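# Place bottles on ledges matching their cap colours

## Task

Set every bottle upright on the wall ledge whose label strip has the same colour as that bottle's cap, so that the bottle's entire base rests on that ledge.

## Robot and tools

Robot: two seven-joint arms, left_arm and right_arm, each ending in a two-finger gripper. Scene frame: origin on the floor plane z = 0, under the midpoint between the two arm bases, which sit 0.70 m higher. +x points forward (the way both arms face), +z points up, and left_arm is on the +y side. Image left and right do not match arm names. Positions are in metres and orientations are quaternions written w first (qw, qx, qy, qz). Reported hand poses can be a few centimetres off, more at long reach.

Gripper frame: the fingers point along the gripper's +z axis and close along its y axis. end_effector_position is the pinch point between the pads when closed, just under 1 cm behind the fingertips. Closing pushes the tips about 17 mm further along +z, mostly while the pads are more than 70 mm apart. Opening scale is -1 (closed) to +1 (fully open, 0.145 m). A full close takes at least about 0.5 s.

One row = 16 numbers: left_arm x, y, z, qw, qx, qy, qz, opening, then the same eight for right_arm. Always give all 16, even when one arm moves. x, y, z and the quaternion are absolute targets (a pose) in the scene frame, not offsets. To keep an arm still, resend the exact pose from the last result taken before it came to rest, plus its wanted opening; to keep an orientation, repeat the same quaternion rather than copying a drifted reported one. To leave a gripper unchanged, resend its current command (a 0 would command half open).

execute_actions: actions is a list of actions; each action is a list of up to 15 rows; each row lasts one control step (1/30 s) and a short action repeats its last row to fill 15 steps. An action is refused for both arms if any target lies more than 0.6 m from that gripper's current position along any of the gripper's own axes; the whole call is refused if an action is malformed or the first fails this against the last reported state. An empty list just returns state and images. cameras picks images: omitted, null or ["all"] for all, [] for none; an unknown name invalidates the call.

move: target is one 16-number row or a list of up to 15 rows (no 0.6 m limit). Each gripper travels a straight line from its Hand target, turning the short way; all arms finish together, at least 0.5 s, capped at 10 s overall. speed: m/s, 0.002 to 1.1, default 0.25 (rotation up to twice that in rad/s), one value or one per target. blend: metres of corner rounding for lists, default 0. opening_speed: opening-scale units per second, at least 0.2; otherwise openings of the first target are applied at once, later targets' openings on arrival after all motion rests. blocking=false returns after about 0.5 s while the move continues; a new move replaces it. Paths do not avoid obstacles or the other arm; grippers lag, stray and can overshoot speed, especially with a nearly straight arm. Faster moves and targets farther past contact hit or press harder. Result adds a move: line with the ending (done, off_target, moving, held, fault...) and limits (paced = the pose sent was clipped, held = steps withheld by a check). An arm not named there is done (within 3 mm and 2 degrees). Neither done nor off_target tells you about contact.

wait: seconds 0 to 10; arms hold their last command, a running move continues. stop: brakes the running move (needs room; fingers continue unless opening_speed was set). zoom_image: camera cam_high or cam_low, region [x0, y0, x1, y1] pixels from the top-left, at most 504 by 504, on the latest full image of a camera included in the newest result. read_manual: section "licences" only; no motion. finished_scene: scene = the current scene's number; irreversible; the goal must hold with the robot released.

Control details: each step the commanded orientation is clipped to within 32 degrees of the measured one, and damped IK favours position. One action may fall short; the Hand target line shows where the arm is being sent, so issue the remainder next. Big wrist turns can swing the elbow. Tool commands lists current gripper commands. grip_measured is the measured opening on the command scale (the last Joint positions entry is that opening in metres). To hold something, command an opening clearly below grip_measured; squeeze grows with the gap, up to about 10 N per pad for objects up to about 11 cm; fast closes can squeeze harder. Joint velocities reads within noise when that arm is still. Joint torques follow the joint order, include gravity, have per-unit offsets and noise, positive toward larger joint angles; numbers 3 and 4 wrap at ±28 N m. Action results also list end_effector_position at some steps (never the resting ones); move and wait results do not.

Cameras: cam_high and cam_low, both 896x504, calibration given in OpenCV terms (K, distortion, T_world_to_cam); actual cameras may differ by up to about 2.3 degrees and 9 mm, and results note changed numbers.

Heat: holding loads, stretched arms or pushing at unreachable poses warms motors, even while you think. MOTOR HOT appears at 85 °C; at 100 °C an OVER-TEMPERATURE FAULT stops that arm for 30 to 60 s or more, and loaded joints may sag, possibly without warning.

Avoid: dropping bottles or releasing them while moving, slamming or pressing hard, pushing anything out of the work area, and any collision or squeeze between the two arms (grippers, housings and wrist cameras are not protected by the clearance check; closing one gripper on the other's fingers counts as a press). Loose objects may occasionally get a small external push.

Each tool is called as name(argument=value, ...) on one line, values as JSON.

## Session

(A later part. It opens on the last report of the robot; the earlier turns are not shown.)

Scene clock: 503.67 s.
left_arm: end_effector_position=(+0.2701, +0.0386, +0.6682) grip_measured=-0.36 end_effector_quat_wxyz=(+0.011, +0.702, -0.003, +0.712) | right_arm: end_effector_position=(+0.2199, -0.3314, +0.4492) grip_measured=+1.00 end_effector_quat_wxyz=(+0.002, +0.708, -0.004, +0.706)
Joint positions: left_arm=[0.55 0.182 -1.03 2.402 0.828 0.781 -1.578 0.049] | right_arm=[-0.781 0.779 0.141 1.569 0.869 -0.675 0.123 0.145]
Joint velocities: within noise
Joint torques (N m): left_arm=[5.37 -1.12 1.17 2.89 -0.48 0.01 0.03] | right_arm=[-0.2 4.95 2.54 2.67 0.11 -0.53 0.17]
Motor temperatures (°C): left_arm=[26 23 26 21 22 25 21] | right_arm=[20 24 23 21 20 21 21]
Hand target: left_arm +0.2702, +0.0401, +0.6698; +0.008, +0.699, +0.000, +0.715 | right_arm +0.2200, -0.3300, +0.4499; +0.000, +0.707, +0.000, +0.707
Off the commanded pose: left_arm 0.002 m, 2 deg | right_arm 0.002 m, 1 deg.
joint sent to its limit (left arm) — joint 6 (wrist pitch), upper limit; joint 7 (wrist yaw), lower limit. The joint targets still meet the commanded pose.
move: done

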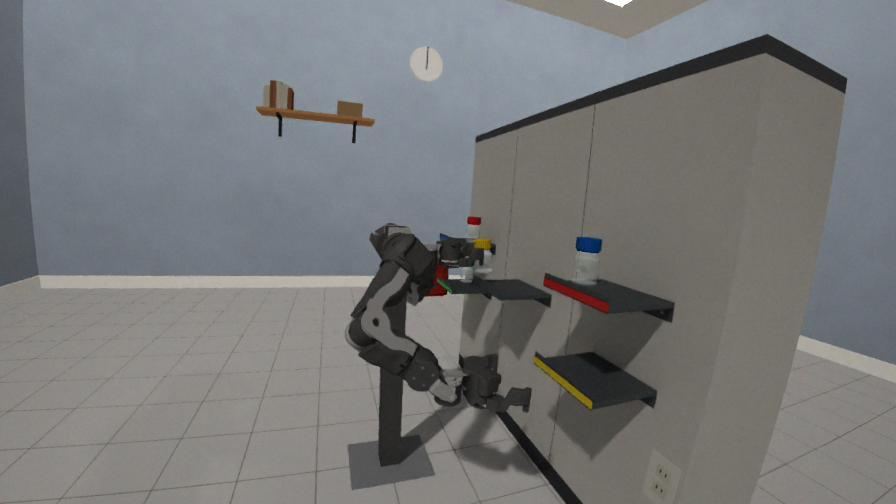

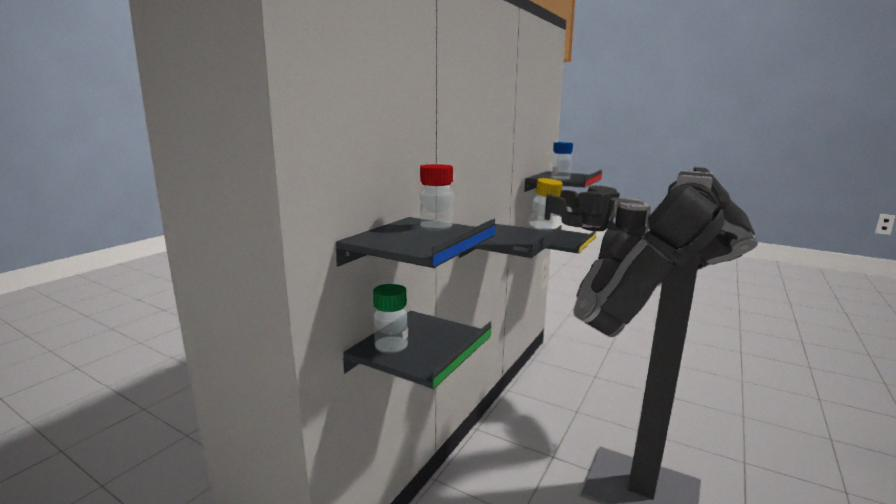

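move(target=[[0.375,0.03,0.665,0,0.7071,0,0.7071,-0.7,0.22,-0.33,0.45,0,0.7071,0,0.7071,1],[0.375,0.03,0.635,0,0.7071,0,0.7071,-0.7,0.22,-0.33,0.45,0,0.7071,0,0.7071,1]], speed=0.08)

zoom_image(camera="cam_high", region=[440, 200, 580, 320])

zoom_image(camera="cam_low", region=[460, 160, 600, 260])

Scene clock: 512.93 s.
left_arm: end_effector_position=(+0.3747, +0.0303, +0.6324) grip_measured=-0.36 end_effector_quat_wxyz=(-0.001, +0.712, +0.000, +0.703) | right_arm: end_effector_position=(+0.2199, -0.3314, +0.4492) grip_measured=+1.00 end_effector_quat_wxyz=(+0.002, +0.708, -0.004, +0.706)
Joint positions: left_arm=[0.754 0.277 -0.992 1.906 0.868 0.446 -1.23 0.049] | right_arm=[-0.781 0.779 0.141 1.569 0.869 -0.675 0.123 0.145]
Joint velocities: within noise
Joint torques (N m): left_arm=[8.64 -0.62 1.63 3.3 -0.61 -0.47 0.21] | right_arm=[-0.46 4.89 2.63 2.58 0.1 -0.54 0.17]
Motor temperatures (°C): left_arm=[26 23 25 21 22 24 21] | right_arm=[20 24 23 20 20 21 21]
Hand target: left_arm +0.3750, +0.0300, +0.6349; +0.000, +0.707, +0.000, +0.707 | right_arm +0.2200, -0.3300, +0.4499; +0.000, +0.707, +0.000, +0.707
Off the commanded pose: left_arm 0.003 m, 1 deg | right_arm 0.002 m, 1 deg.
move: done

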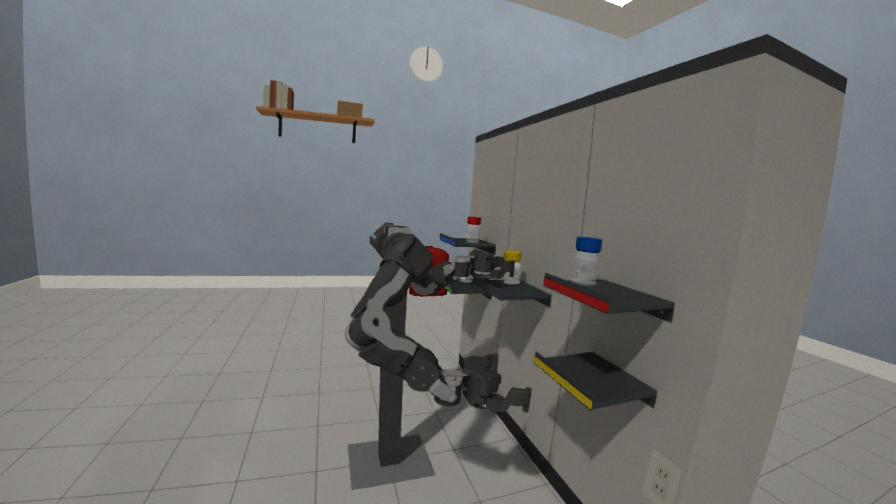

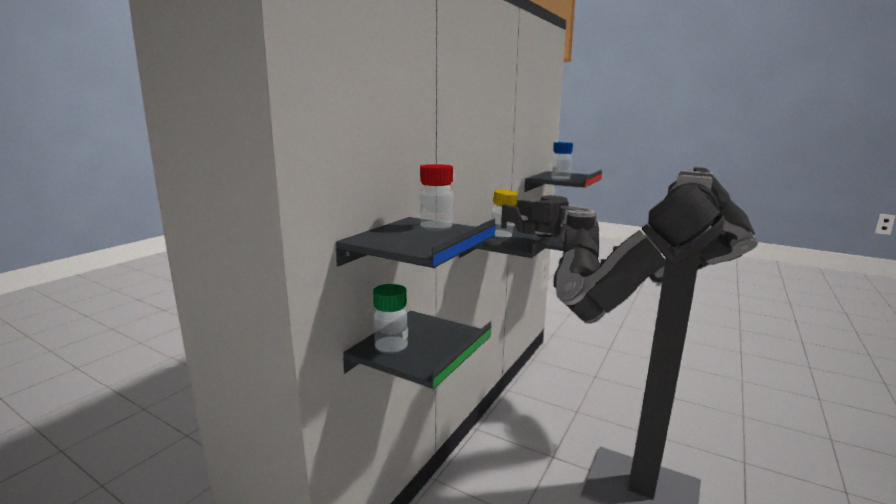

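Scaled by 3.600 from the camera's 896x504 image, which has a finer 1280x720 frame.

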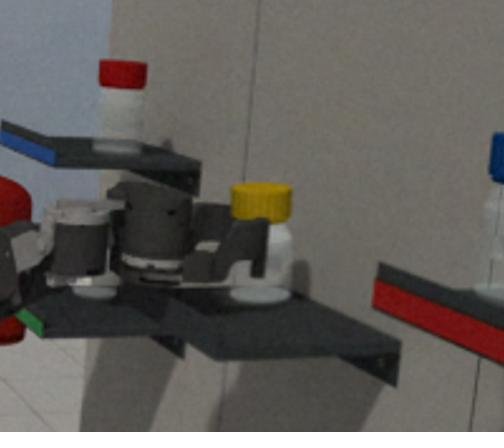

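Scaled by 3.600 from the camera's 896x504 image, which has a finer 1280x720 frame.

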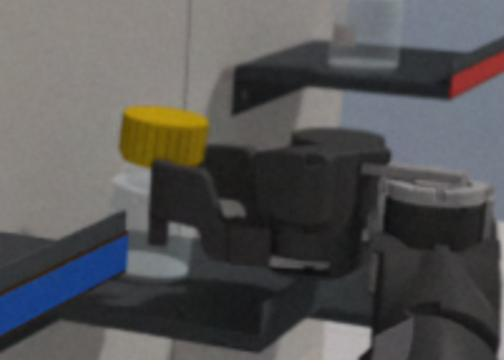

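move(target=[[0.375,0.03,0.62,0,0.7071,0,0.7071,-0.7,0.22,-0.33,0.45,0,0.7071,0,0.7071,1]], speed=0.03)

zoom_image(camera="cam_low", region=[460, 160, 600, 260])

Scene clock: 519.90 s.
left_arm: end_effector_position=(+0.3746, +0.0310, +0.6284) grip_measured=-0.36 end_effector_quat_wxyz=(+0.001, +0.697, +0.005, +0.717) | right_arm: end_effector_position=(+0.2199, -0.3314, +0.4492) grip_measured=+1.00 end_effector_quat_wxyz=(+0.002, +0.708, -0.004, +0.706)
Joint positions: left_arm=[0.74 0.293 -1.022 1.891 0.814 0.376 -1.214 0.048] | right_arm=[-0.781 0.779 0.141 1.569 0.869 -0.675 0.123 0.145]
Joint velocities: within noise
Joint torques (N m): left_arm=[5.29 -0.28 1.33 1.96 0.04 -0.14 0.24] | right_arm=[-0.3 5 2.52 2.59 0.13 -0.55 0.16]
Motor temperatures (°C): left_arm=[27 23 25 21 22 24 21] | right_arm=[20 24 23 20 20 21 21]
Hand target: left_arm +0.3749, +0.0301, +0.6201; +0.000, +0.707, +0.000, +0.707 | right_arm +0.2200, -0.3300, +0.4499; +0.000, +0.707, +0.000, +0.707
Off the commanded pose: left_arm 0.008 m, 2 deg | right_arm 0.002 m, 1 deg.
move: off_target (left_arm)

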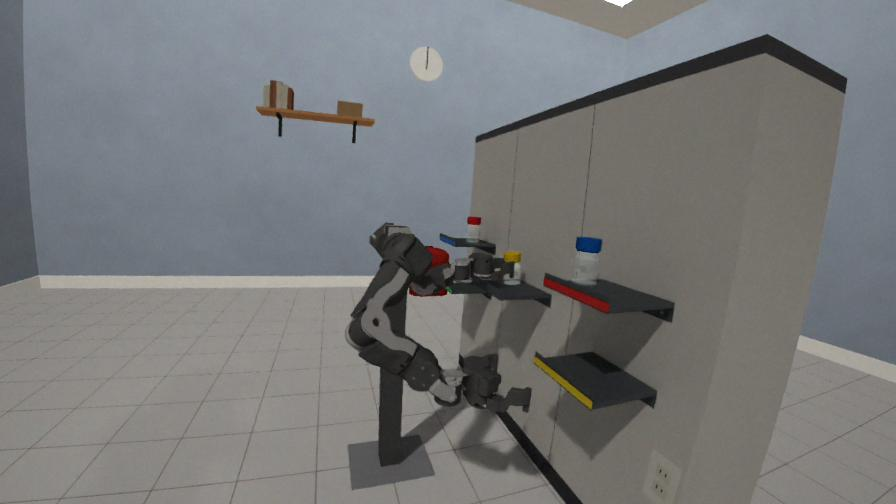

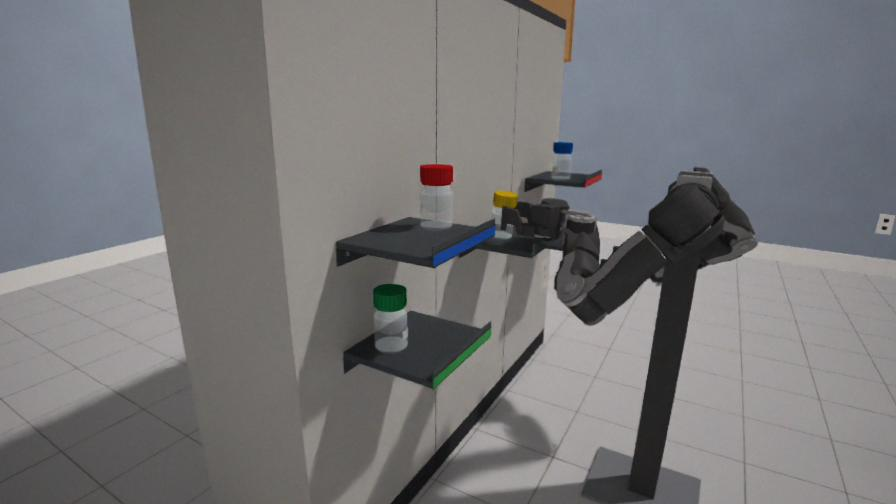

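Scaled by 3.600 from the camera's 896x504 image, which has a finer 1280x720 frame.

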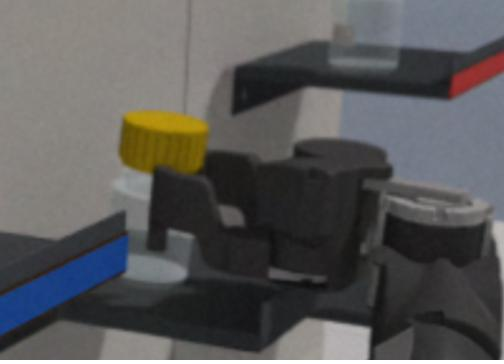

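move(target=[[0.375,0.03,0.625,0,0.7071,0,0.7071,-0.7,0.22,-0.33,0.45,0,0.7071,0,0.7071,1],[0.375,0.03,0.625,0,0.7071,0,0.7071,-0.05,0.22,-0.33,0.45,0,0.7071,0,0.7071,1]], speed=0.03, opening_speed=0.4)

zoom_image(camera="cam_low", region=[460, 160, 600, 260])

zoom_image(camera="cam_high", region=[440, 200, 580, 320])

Scene clock: 530.73 s.
left_arm: end_effector_position=(+0.3751, +0.0303, +0.6266) grip_measured=-0.05 end_effector_quat_wxyz=(+0.001, +0.705, +0.002, +0.709) | right_arm: end_effector_position=(+0.2199, -0.3314, +0.4492) grip_measured=+1.00 end_effector_quat_wxyz=(+0.002, +0.708, -0.004, +0.706)
Joint positions: left_arm=[0.74 0.288 -1.013 1.891 0.834 0.399 -1.214 0.072] | right_arm=[-0.781 0.779 0.141 1.569 0.869 -0.675 0.123 0.145]
Joint velocities: within noise
Joint torques (N m): left_arm=[7.24 -0.7 1.76 3.29 -0.29 -0.21 0.11] | right_arm=[-0.38 4.92 2.55 2.51 0.1 -0.54 0.2]
Motor temperatures (°C): left_arm=[26 22 25 21 22 24 21] | right_arm=[20 24 23 20 20 21 21]
Hand target: left_arm +0.3750, +0.0300, +0.6251; +0.000, +0.707, +0.000, +0.707 | right_arm +0.2200, -0.3300, +0.4499; +0.000, +0.707, +0.000, +0.707
Off the commanded pose: left_arm 0.002 m, 0 deg | right_arm 0.002 m, 1 deg.
move: done; target 2's new opening was sent with left_arm's hand 0.004 m and 1 deg from that target

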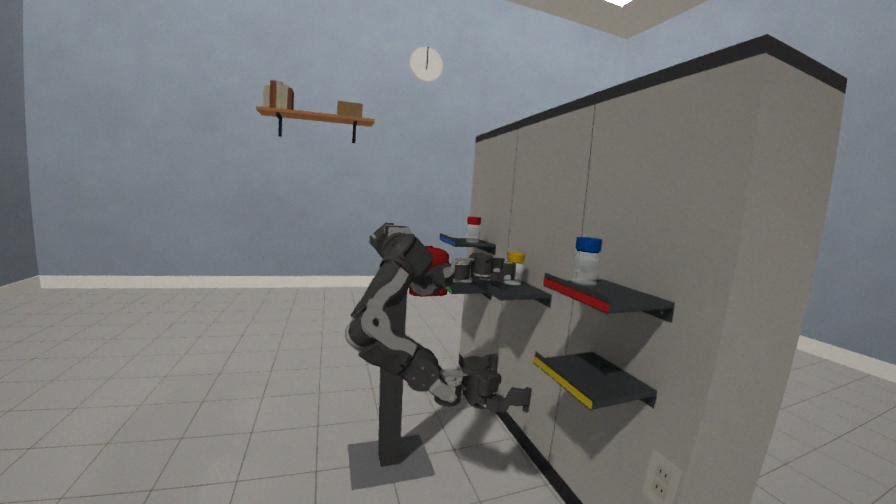

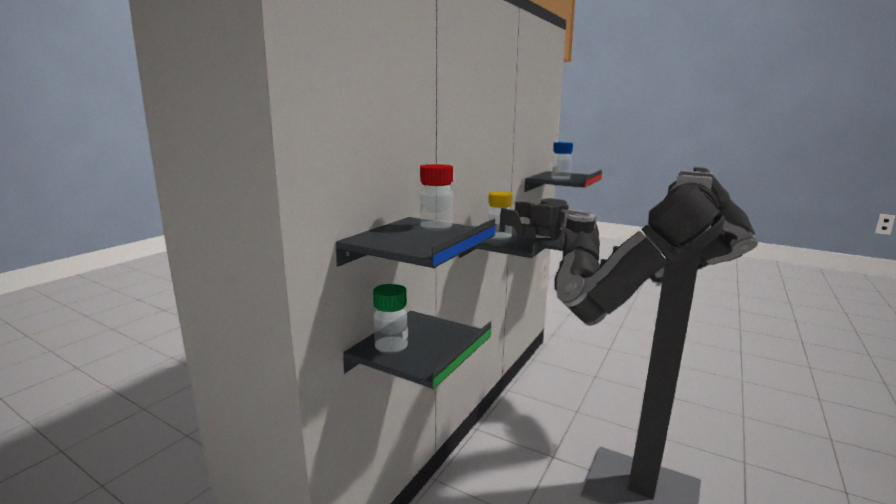

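Scaled by 3.600 from the camera's 896x504 image, which has a finer 1280x720 frame.

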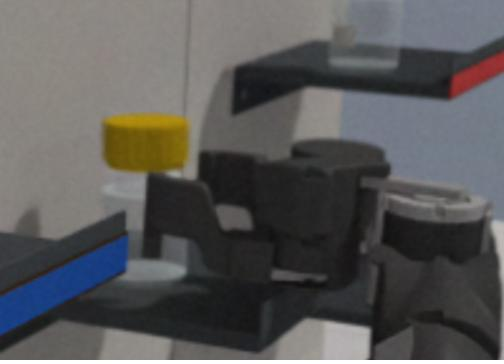

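Scaled by 3.600 from the camera's 896x504 image, which has a finer 1280x720 frame.

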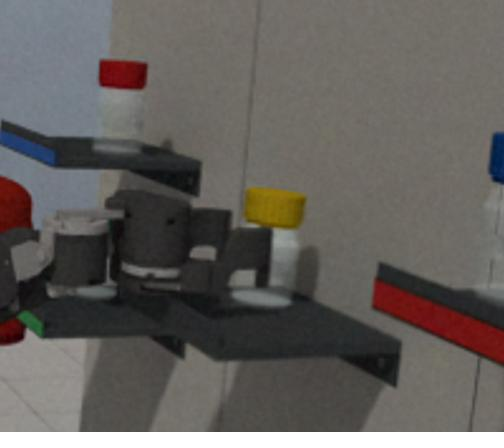

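wait(seconds=0.5)

zoom_image(camera="cam_high", region=[480, 230, 540, 300])

zoom_image(camera="cam_low", region=[470, 180, 540, 260])

Scene clock: 541.27 s.
left_arm: end_effector_position=(+0.3751, +0.0303, +0.6266) grip_measured=-0.05 end_effector_quat_wxyz=(+0.001, +0.705, +0.002, +0.709) | right_arm: end_effector_position=(+0.2199, -0.3314, +0.4492) grip_measured=+1.00 end_effector_quat_wxyz=(+0.002, +0.708, -0.004, +0.706)
Joint positions: left_arm=[0.74 0.288 -1.013 1.891 0.834 0.399 -1.214 0.072] | right_arm=[-0.781 0.779 0.141 1.569 0.869 -0.675 0.123 0.145]
Joint velocities: within noise
Joint torques (N m): left_arm=[7.24 -0.67 1.76 3.3 -0.29 -0.21 0.11] | right_arm=[-0.33 4.87 2.62 2.65 0.12 -0.55 0.19]
Motor temperatures (°C): left_arm=[27 22 25 22 22 24 21] | right_arm=[20 24 23 20 20 21 21]
Hand target: left_arm +0.3750, +0.0300, +0.6251; +0.000, +0.707, +0.000, +0.707 | right_arm +0.2200, -0.3300, +0.4499; +0.000, +0.707, +0.000, +0.707
Tool commands: left_gripper/opening=-0.05 right_gripper/opening=+1.0
Off the commanded pose: left_arm 0.002 m, 0 deg | right_arm 0.002 m, 1 deg.
wait: 0.50 s; at rest from the start

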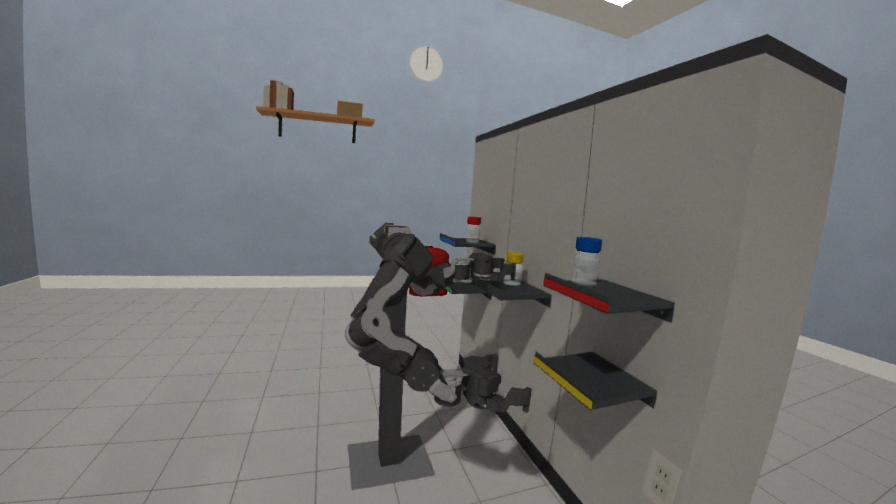

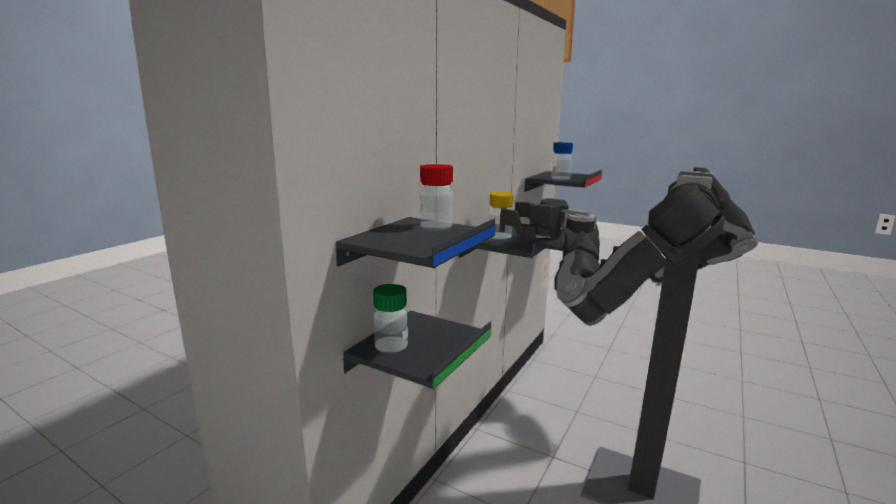

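Scaled by 7.200 from the camera's 896x504 image, which has a finer 1280x720 frame.

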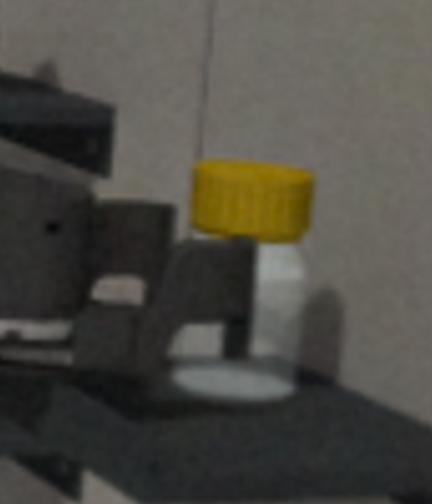

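Scaled by 6.300 from the camera's 896x504 image, which has a finer 1280x720 frame.

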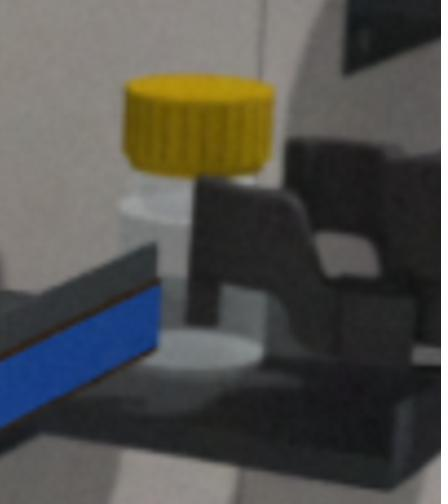

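move(target=[[0.345,0.03,0.627,0,0.7071,0,0.7071,0.1,0.22,-0.33,0.45,0,0.7071,0,0.7071,1],[0.27,0.05,0.627,0,0.7071,0,0.7071,0.3,0.22,-0.33,0.45,0,0.7071,0,0.7071,1],[0.22,0.25,0.60,0,0.7071,0,0.7071,0.3,0.22,-0.33,0.45,0,0.7071,0,0.7071,1]], speed=0.12, opening_speed=0.5)

zoom_image(camera="cam_high", region=[480, 230, 540, 300])

zoom_image(camera="cam_low", region=[460, 160, 600, 260])

Scene clock: 558.67 s.
left_arm: end_effector_position=(+0.2212, +0.2499, +0.5999) grip_measured=+0.30 end_effector_quat_wxyz=(-0.031, +0.694, -0.027, +0.719) | right_arm: end_effector_position=(+0.2199, -0.3314, +0.4492) grip_measured=+1.00 end_effector_quat_wxyz=(+0.002, +0.708, -0.004, +0.706)
Joint positions: left_arm=[0.506 1.874 -1.564 2.432 0.707 -0.787 -0.992 0.098] | right_arm=[-0.781 0.779 0.141 1.569 0.869 -0.675 0.123 0.145]
Joint velocities: within noise
Joint torques (N m): left_arm=[1.78 5.13 0.54 2.51 -0.11 -0.43 0.21] | right_arm=[-0.15 4.87 2.55 2.56 0.12 -0.55 0.18]
Motor temperatures (°C): left_arm=[26 22 24 22 22 24 21] | right_arm=[20 24 23 20 20 21 21]
Hand target: left_arm +0.2208, +0.2500, +0.5995; -0.030, +0.695, -0.028, +0.718 | right_arm +0.2200, -0.3300, +0.4499; +0.000, +0.707, +0.000, +0.707
Off the commanded pose: left_arm 0.001 m, 5 deg | right_arm 0.002 m, 1 deg.
joint read past its limit (left arm) — joint 4 (elbow), upper limit, where the elbow is as bent as it goes.
joint sent to its limit (left arm) — joint 3 (upper arm roll), lower limit; joint 4 (elbow), upper limit, where the elbow is as bent as it goes; joint 6 (wrist pitch), lower limit. The joint targets are off in orientation, not in position.
move: off_target (left_arm)

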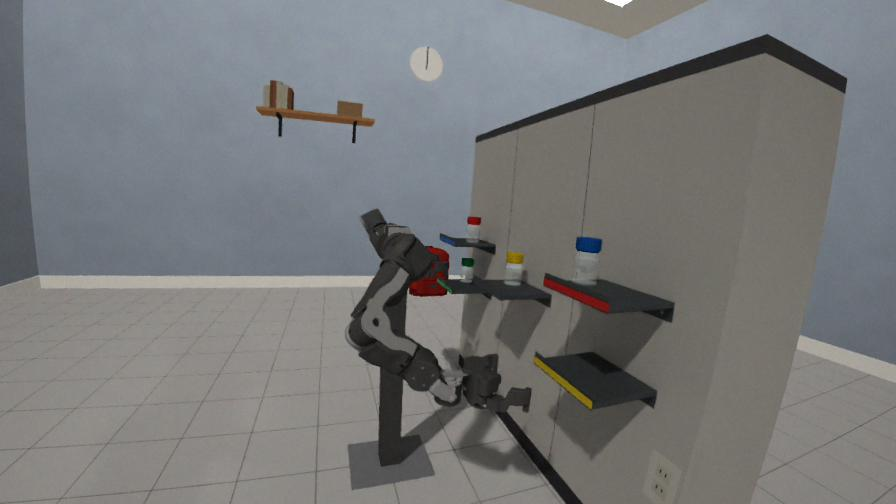

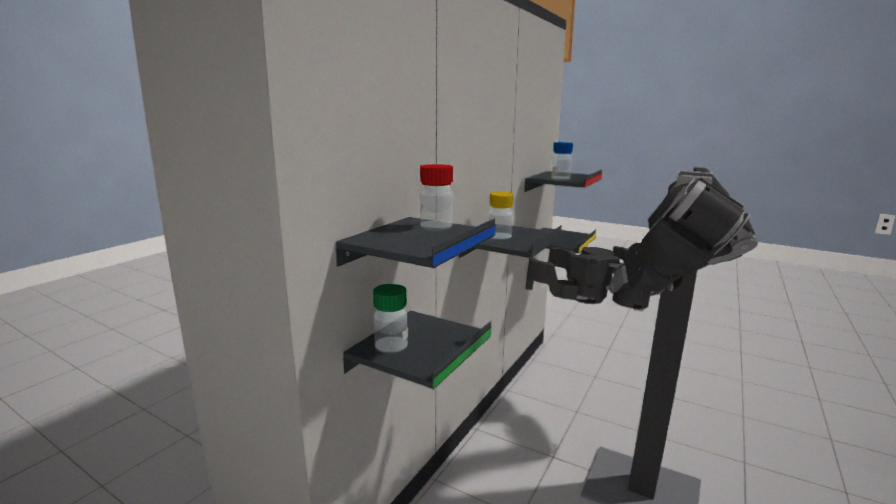

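Scaled by 7.200 from the camera's 896x504 image, which has a finer 1280x720 frame.

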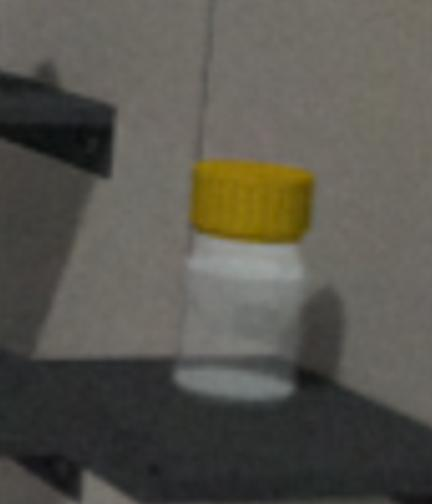

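Scaled by 3.600 from the camera's 896x504 image, which has a finer 1280x720 frame.

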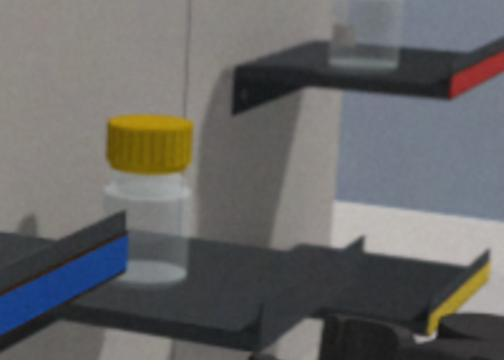

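move(target=[[0.23,0.33,0.58,-0.183,0.683,0.183,0.683,0.3,0.24,-0.18,0.55,-0.0616,0.7044,0.0616,0.7044,0.4],[0.23,0.33,0.58,-0.183,0.683,0.183,0.683,0.3,0.28,-0.01,0.63,-0.1228,0.6964,0.1228,0.6964,0.4]], speed=0.15, blend=0.03)

zoom_image(camera="cam_high", region=[440, 200, 580, 320])

zoom_image(camera="cam_low", region=[460, 160, 600, 260])

Scene clock: 577.90 s.
left_arm: end_effector_position=(+0.2296, +0.3293, +0.5802) grip_measured=+0.30 end_effector_quat_wxyz=(-0.181, +0.684, +0.181, +0.683) | right_arm: end_effector_position=(+0.2799, -0.0102, +0.6295) grip_measured=+0.40 end_effector_quat_wxyz=(-0.122, +0.697, +0.123, +0.696)
Joint positions: left_arm=[0.623 1.717 -1.55 2.322 0.925 -0.719 -1.374 0.098] | right_arm=[0.18 0.213 -0.75 2.352 0.378 0.735 -0.645 0.105]
Joint velocities: within noise
Joint torques (N m): left_arm=[2.62 3.65 1.84 1.63 -0.24 -0.11 -0.05] | right_arm=[3.13 -0.99 1.09 3.23 -0.11 -0.38 0.07]
Motor temperatures (°C): left_arm=[25 23 24 22 22 24 21] | right_arm=[20 24 23 21 20 21 21]
Hand target: left_arm +0.2300, +0.3300, +0.5800; -0.183, +0.683, +0.183, +0.683 | right_arm +0.2800, -0.0100, +0.6301; -0.123, +0.696, +0.123, +0.696
Off the commanded pose: left_arm 0.001 m, 0 deg | right_arm 0.001 m, 0 deg.
move: done

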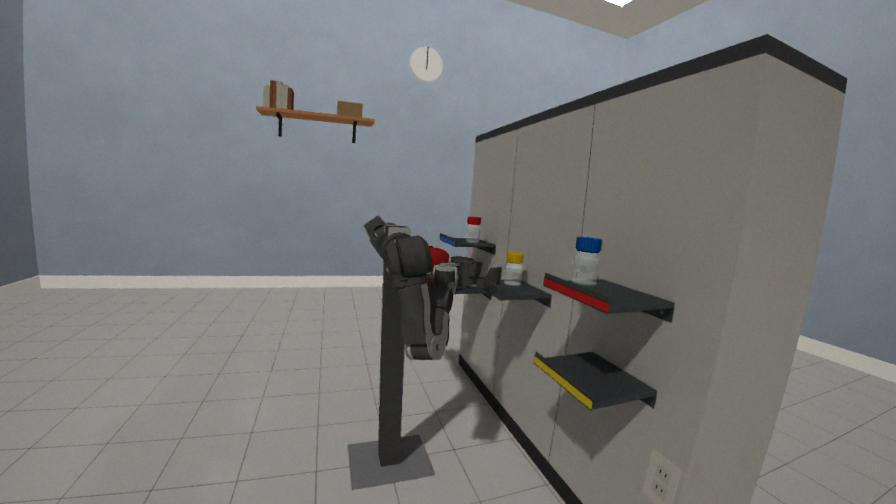

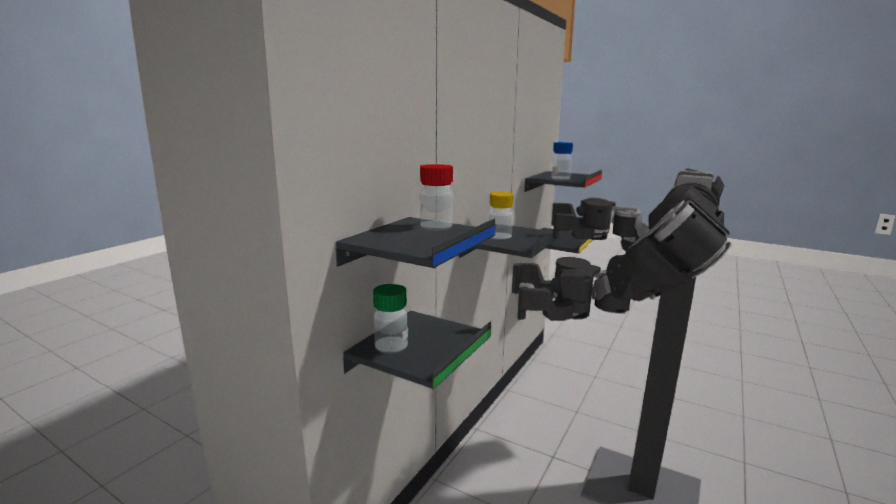

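Scaled by 3.600 from the camera's 896x504 image, which has a finer 1280x720 frame.

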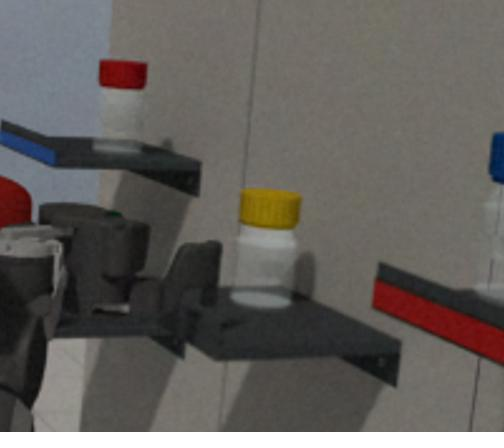

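Scaled by 3.600 from the camera's 896x504 image, which has a finer 1280x720 frame.

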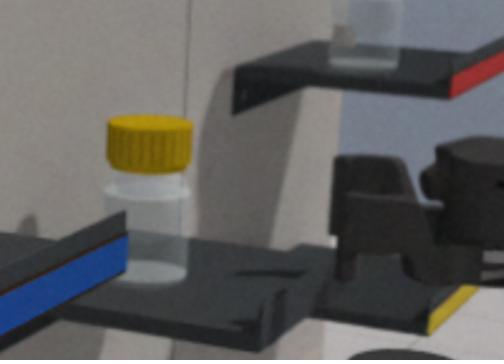

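move(target=[[0.23,0.33,0.58,-0.183,0.683,0.183,0.683,0.3,0.38,0.026,0.628,-0.1228,0.6964,0.1228,0.6964,0.4]], speed=0.1)

zoom_image(camera="cam_high", region=[440, 200, 580, 320])

zoom_image(camera="cam_low", region=[460, 160, 600, 260])

Scene clock: 593.23 s.
left_arm: end_effector_position=(+0.2296, +0.3293, +0.5802) grip_measured=+0.30 end_effector_quat_wxyz=(-0.181, +0.684, +0.181, +0.683) | right_arm: end_effector_position=(+0.3800, +0.0258, +0.6279) grip_measured=+0.40 end_effector_quat_wxyz=(-0.120, +0.697, +0.122, +0.696)
Joint positions: left_arm=[0.623 1.717 -1.55 2.322 0.925 -0.719 -1.374 0.098] | right_arm=[0.536 0.065 -0.702 1.824 0.463 0.594 -0.535 0.105]
Joint velocities: within noise
Joint torques (N m): left_arm=[2.62 3.65 1.84 1.63 -0.23 -0.11 -0.05] | right_arm=[5.16 -1.54 1.68 3.15 -0.09 -0.51 0.18]
Motor temperatures (°C): left_arm=[24 23 24 21 22 24 21] | right_arm=[21 24 23 21 20 21 21]
Hand target: left_arm +0.2300, +0.3300, +0.5800; -0.183, +0.683, +0.183, +0.683 | right_arm +0.3800, +0.0260, +0.6280; -0.123, +0.696, +0.123, +0.696
Off the commanded pose: left_arm 0.001 m, 0 deg | right_arm 0.000 m, 0 deg.
move: done

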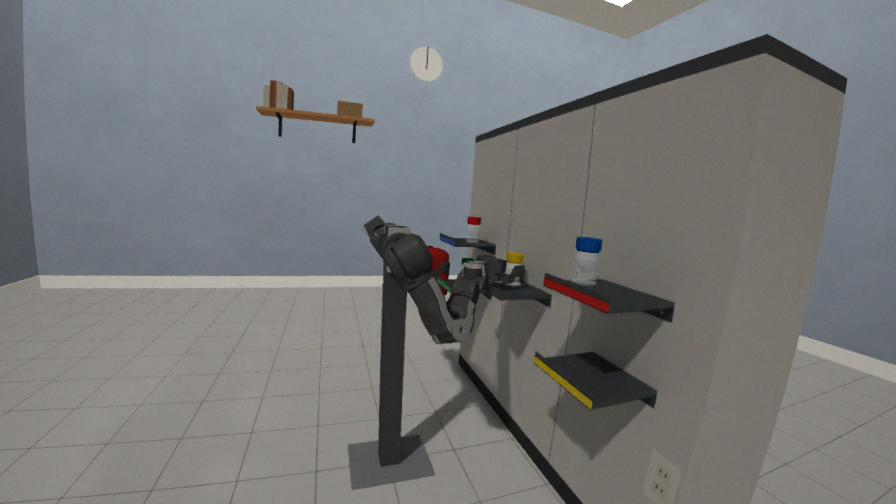

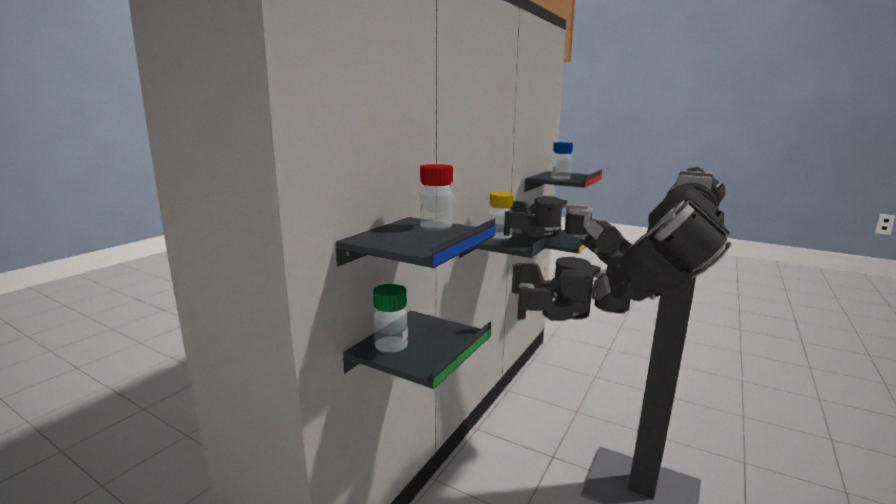

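Scaled by 3.600 from the camera's 896x504 image, which has a finer 1280x720 frame.

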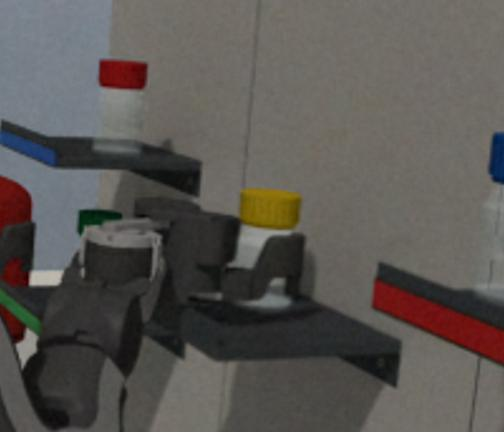

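Scaled by 3.600 from the camera's 896x504 image, which has a finer 1280x720 frame.

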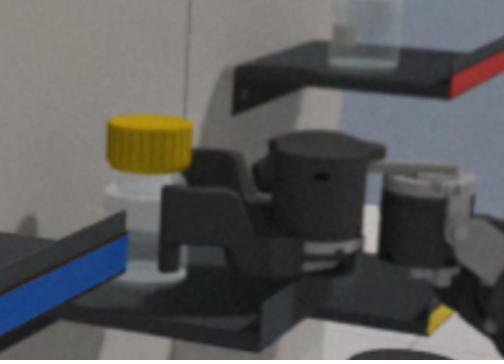

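move(target=[[0.23,0.33,0.58,-0.183,0.683,0.183,0.683,0.3,0.397,0.032,0.628,-0.1228,0.6964,0.1228,0.6964,0.4],[0.23,0.33,0.58,-0.183,0.683,0.183,0.683,0.3,0.397,0.032,0.628,-0.1228,0.6964,0.1228,0.6964,-0.6]], speed=0.08, opening_speed=0.6)

zoom_image(camera="cam_low", region=[460, 160, 600, 260])

Scene clock: 603.47 s.
left_arm: end_effector_position=(+0.2296, +0.3293, +0.5802) grip_measured=+0.30 end_effector_quat_wxyz=(-0.181, +0.684, +0.181, +0.683) | right_arm: end_effector_position=(+0.3970, +0.0310, +0.6275) grip_measured=-0.24 end_effector_quat_wxyz=(-0.120, +0.697, +0.121, +0.696)
Joint positions: left_arm=[0.623 1.717 -1.55 2.322 0.925 -0.719 -1.374 0.098] | right_arm=[0.594 0.044 -0.702 1.723 0.476 0.555 -0.515 0.058]
Joint velocities: within noise
Joint torques (N m): left_arm=[2.65 3.68 1.84 1.62 -0.23 -0.11 -0.05] | right_arm=[6.18 -2.15 1.39 3.06 -0.09 -0.49 0.14]
Motor temperatures (°C): left_arm=[24 23 24 21 22 24 21] | right_arm=[22 24 23 21 20 21 21]
Hand target: left_arm +0.2300, +0.3300, +0.5800; -0.183, +0.683, +0.183, +0.683 | right_arm +0.3970, +0.0320, +0.6280; -0.123, +0.696, +0.123, +0.696
Off the commanded pose: left_arm 0.001 m, 0 deg | right_arm 0.001 m, 0 deg.
move: done

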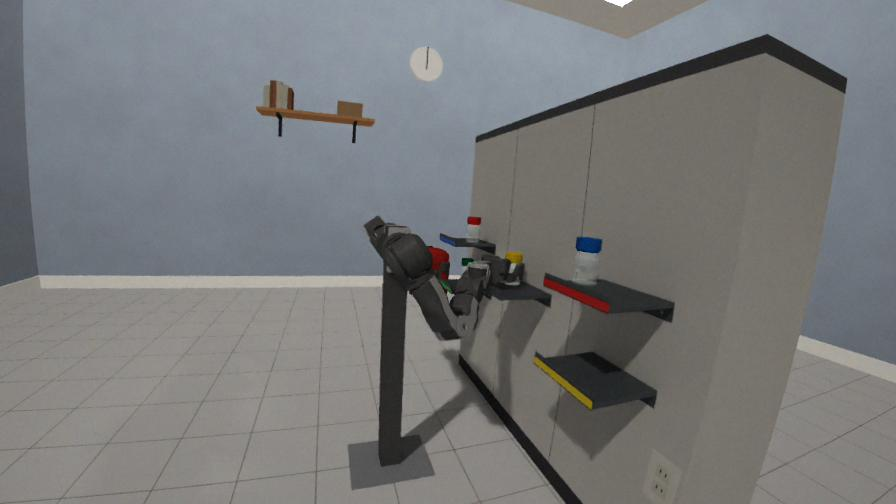

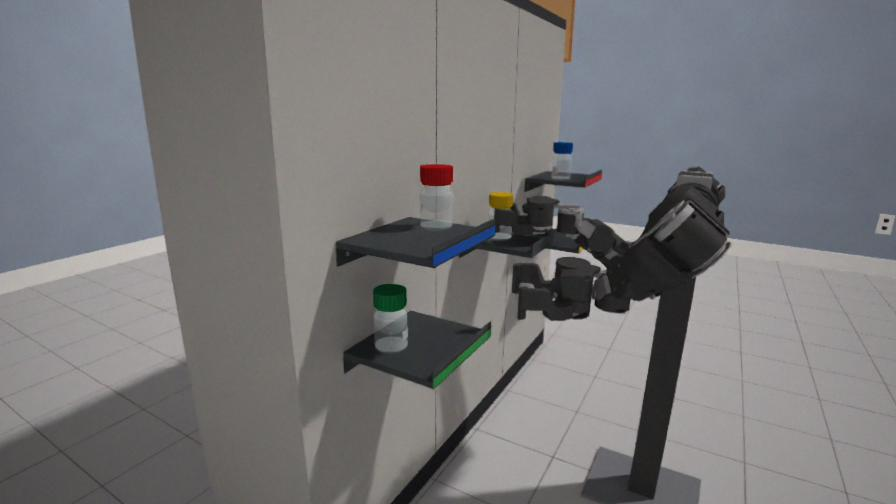

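Scaled by 3.600 from the camera's 896x504 image, which has a finer 1280x720 frame.

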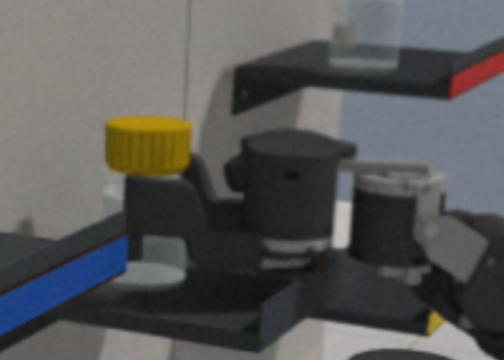

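move(target=[[0.23,0.33,0.58,-0.183,0.683,0.183,0.683,0.3,0.397,0.032,0.67,-0.1228,0.6964,0.1228,0.6964,-0.6],[0.23,0.33,0.58,-0.183,0.683,0.183,0.683,0.3,0.28,-0.01,0.67,-0.1228,0.6964,0.1228,0.6964,-0.6],[0.23,0.33,0.58,-0.183,0.683,0.183,0.683,0.3,0.25,-0.2,0.61,0,0.7071,0,0.7071,-0.6],[0.23,0.33,0.58,-0.183,0.683,0.183,0.683,0.3,0.24,-0.35,0.56,0.153,0.6903,-0.153,0.6903,-0.6]], speed=0.15, blend=[0.01,0.02,0.04,0])

zoom_image(camera="cam_high", region=[440, 220, 680, 420])

Scene clock: 637.00 s.
left_arm: end_effector_position=(+0.2296, +0.3293, +0.5802) grip_measured=+0.30 end_effector_quat_wxyz=(-0.181, +0.684, +0.181, +0.683) | right_arm: end_effector_position=(+0.2398, -0.3514, +0.5597) grip_measured=-0.24 end_effector_quat_wxyz=(+0.173, +0.701, -0.154, +0.674)
Joint positions: left_arm=[0.623 1.717 -1.55 2.322 0.925 -0.719 -1.374 0.098] | right_arm=[0.62 1.72 -1.571 2.167 1.046 -0.779 -1.143 0.058]
Joint velocities: within noise
Joint torques (N m): left_arm=[2.62 3.65 1.84 1.63 -0.24 -0.11 -0.05] | right_arm=[2.25 5.1 1.63 1.65 -0.41 -0.32 0.15]
Motor temperatures (°C): left_arm=[24 23 24 21 22 24 21] | right_arm=[22 24 23 21 20 21 21]
Hand target: left_arm +0.2300, +0.3300, +0.5800; -0.183, +0.683, +0.183, +0.683 | right_arm +0.2403, -0.3498, +0.5601; +0.169, +0.700, -0.153, +0.676
Off the commanded pose: left_arm 0.001 m, 0 deg | right_arm 0.001 m, 3 deg.
joint sent to its limit (right arm) — joint 3 (upper arm roll), lower limit; joint 6 (wrist pitch), lower limit. The joint targets are off in orientation, not in position.
move: off_target (right_arm)

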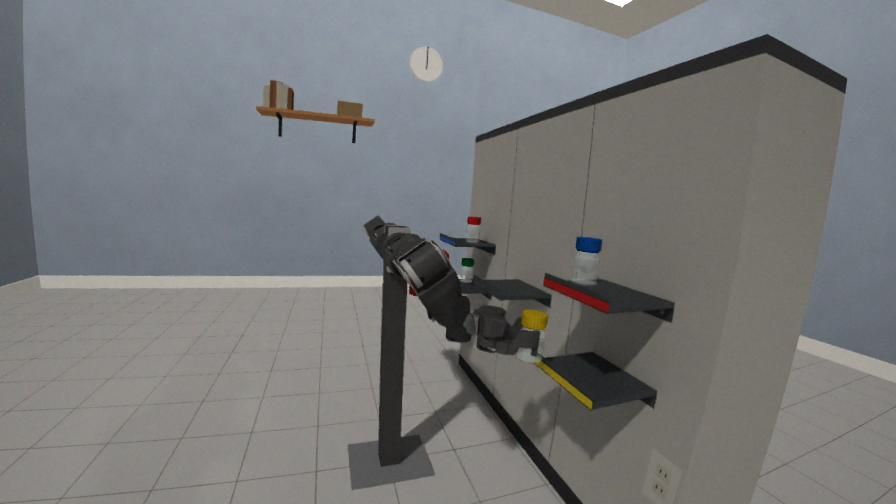

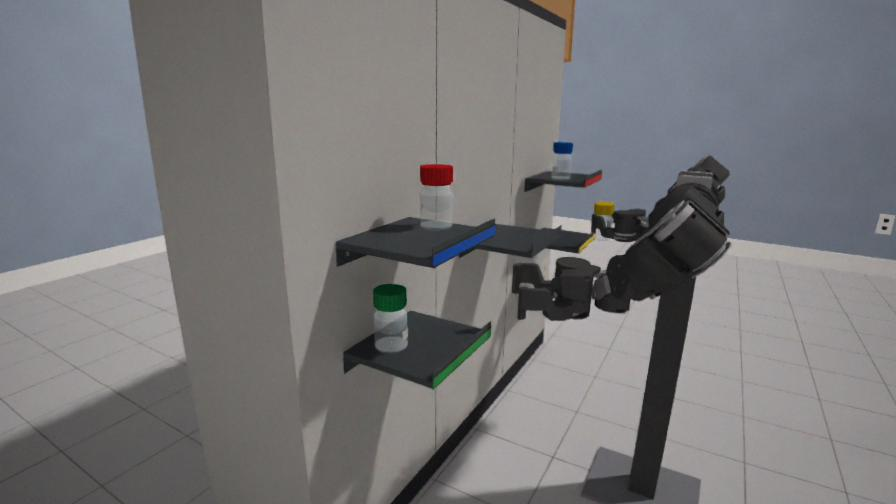

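Scaled by 2.100 from the camera's 896x504 image, which has a finer 1280x720 frame.

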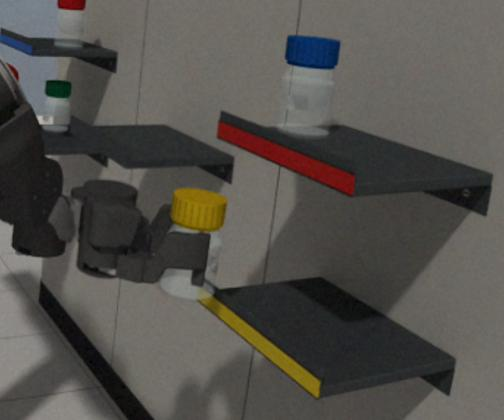

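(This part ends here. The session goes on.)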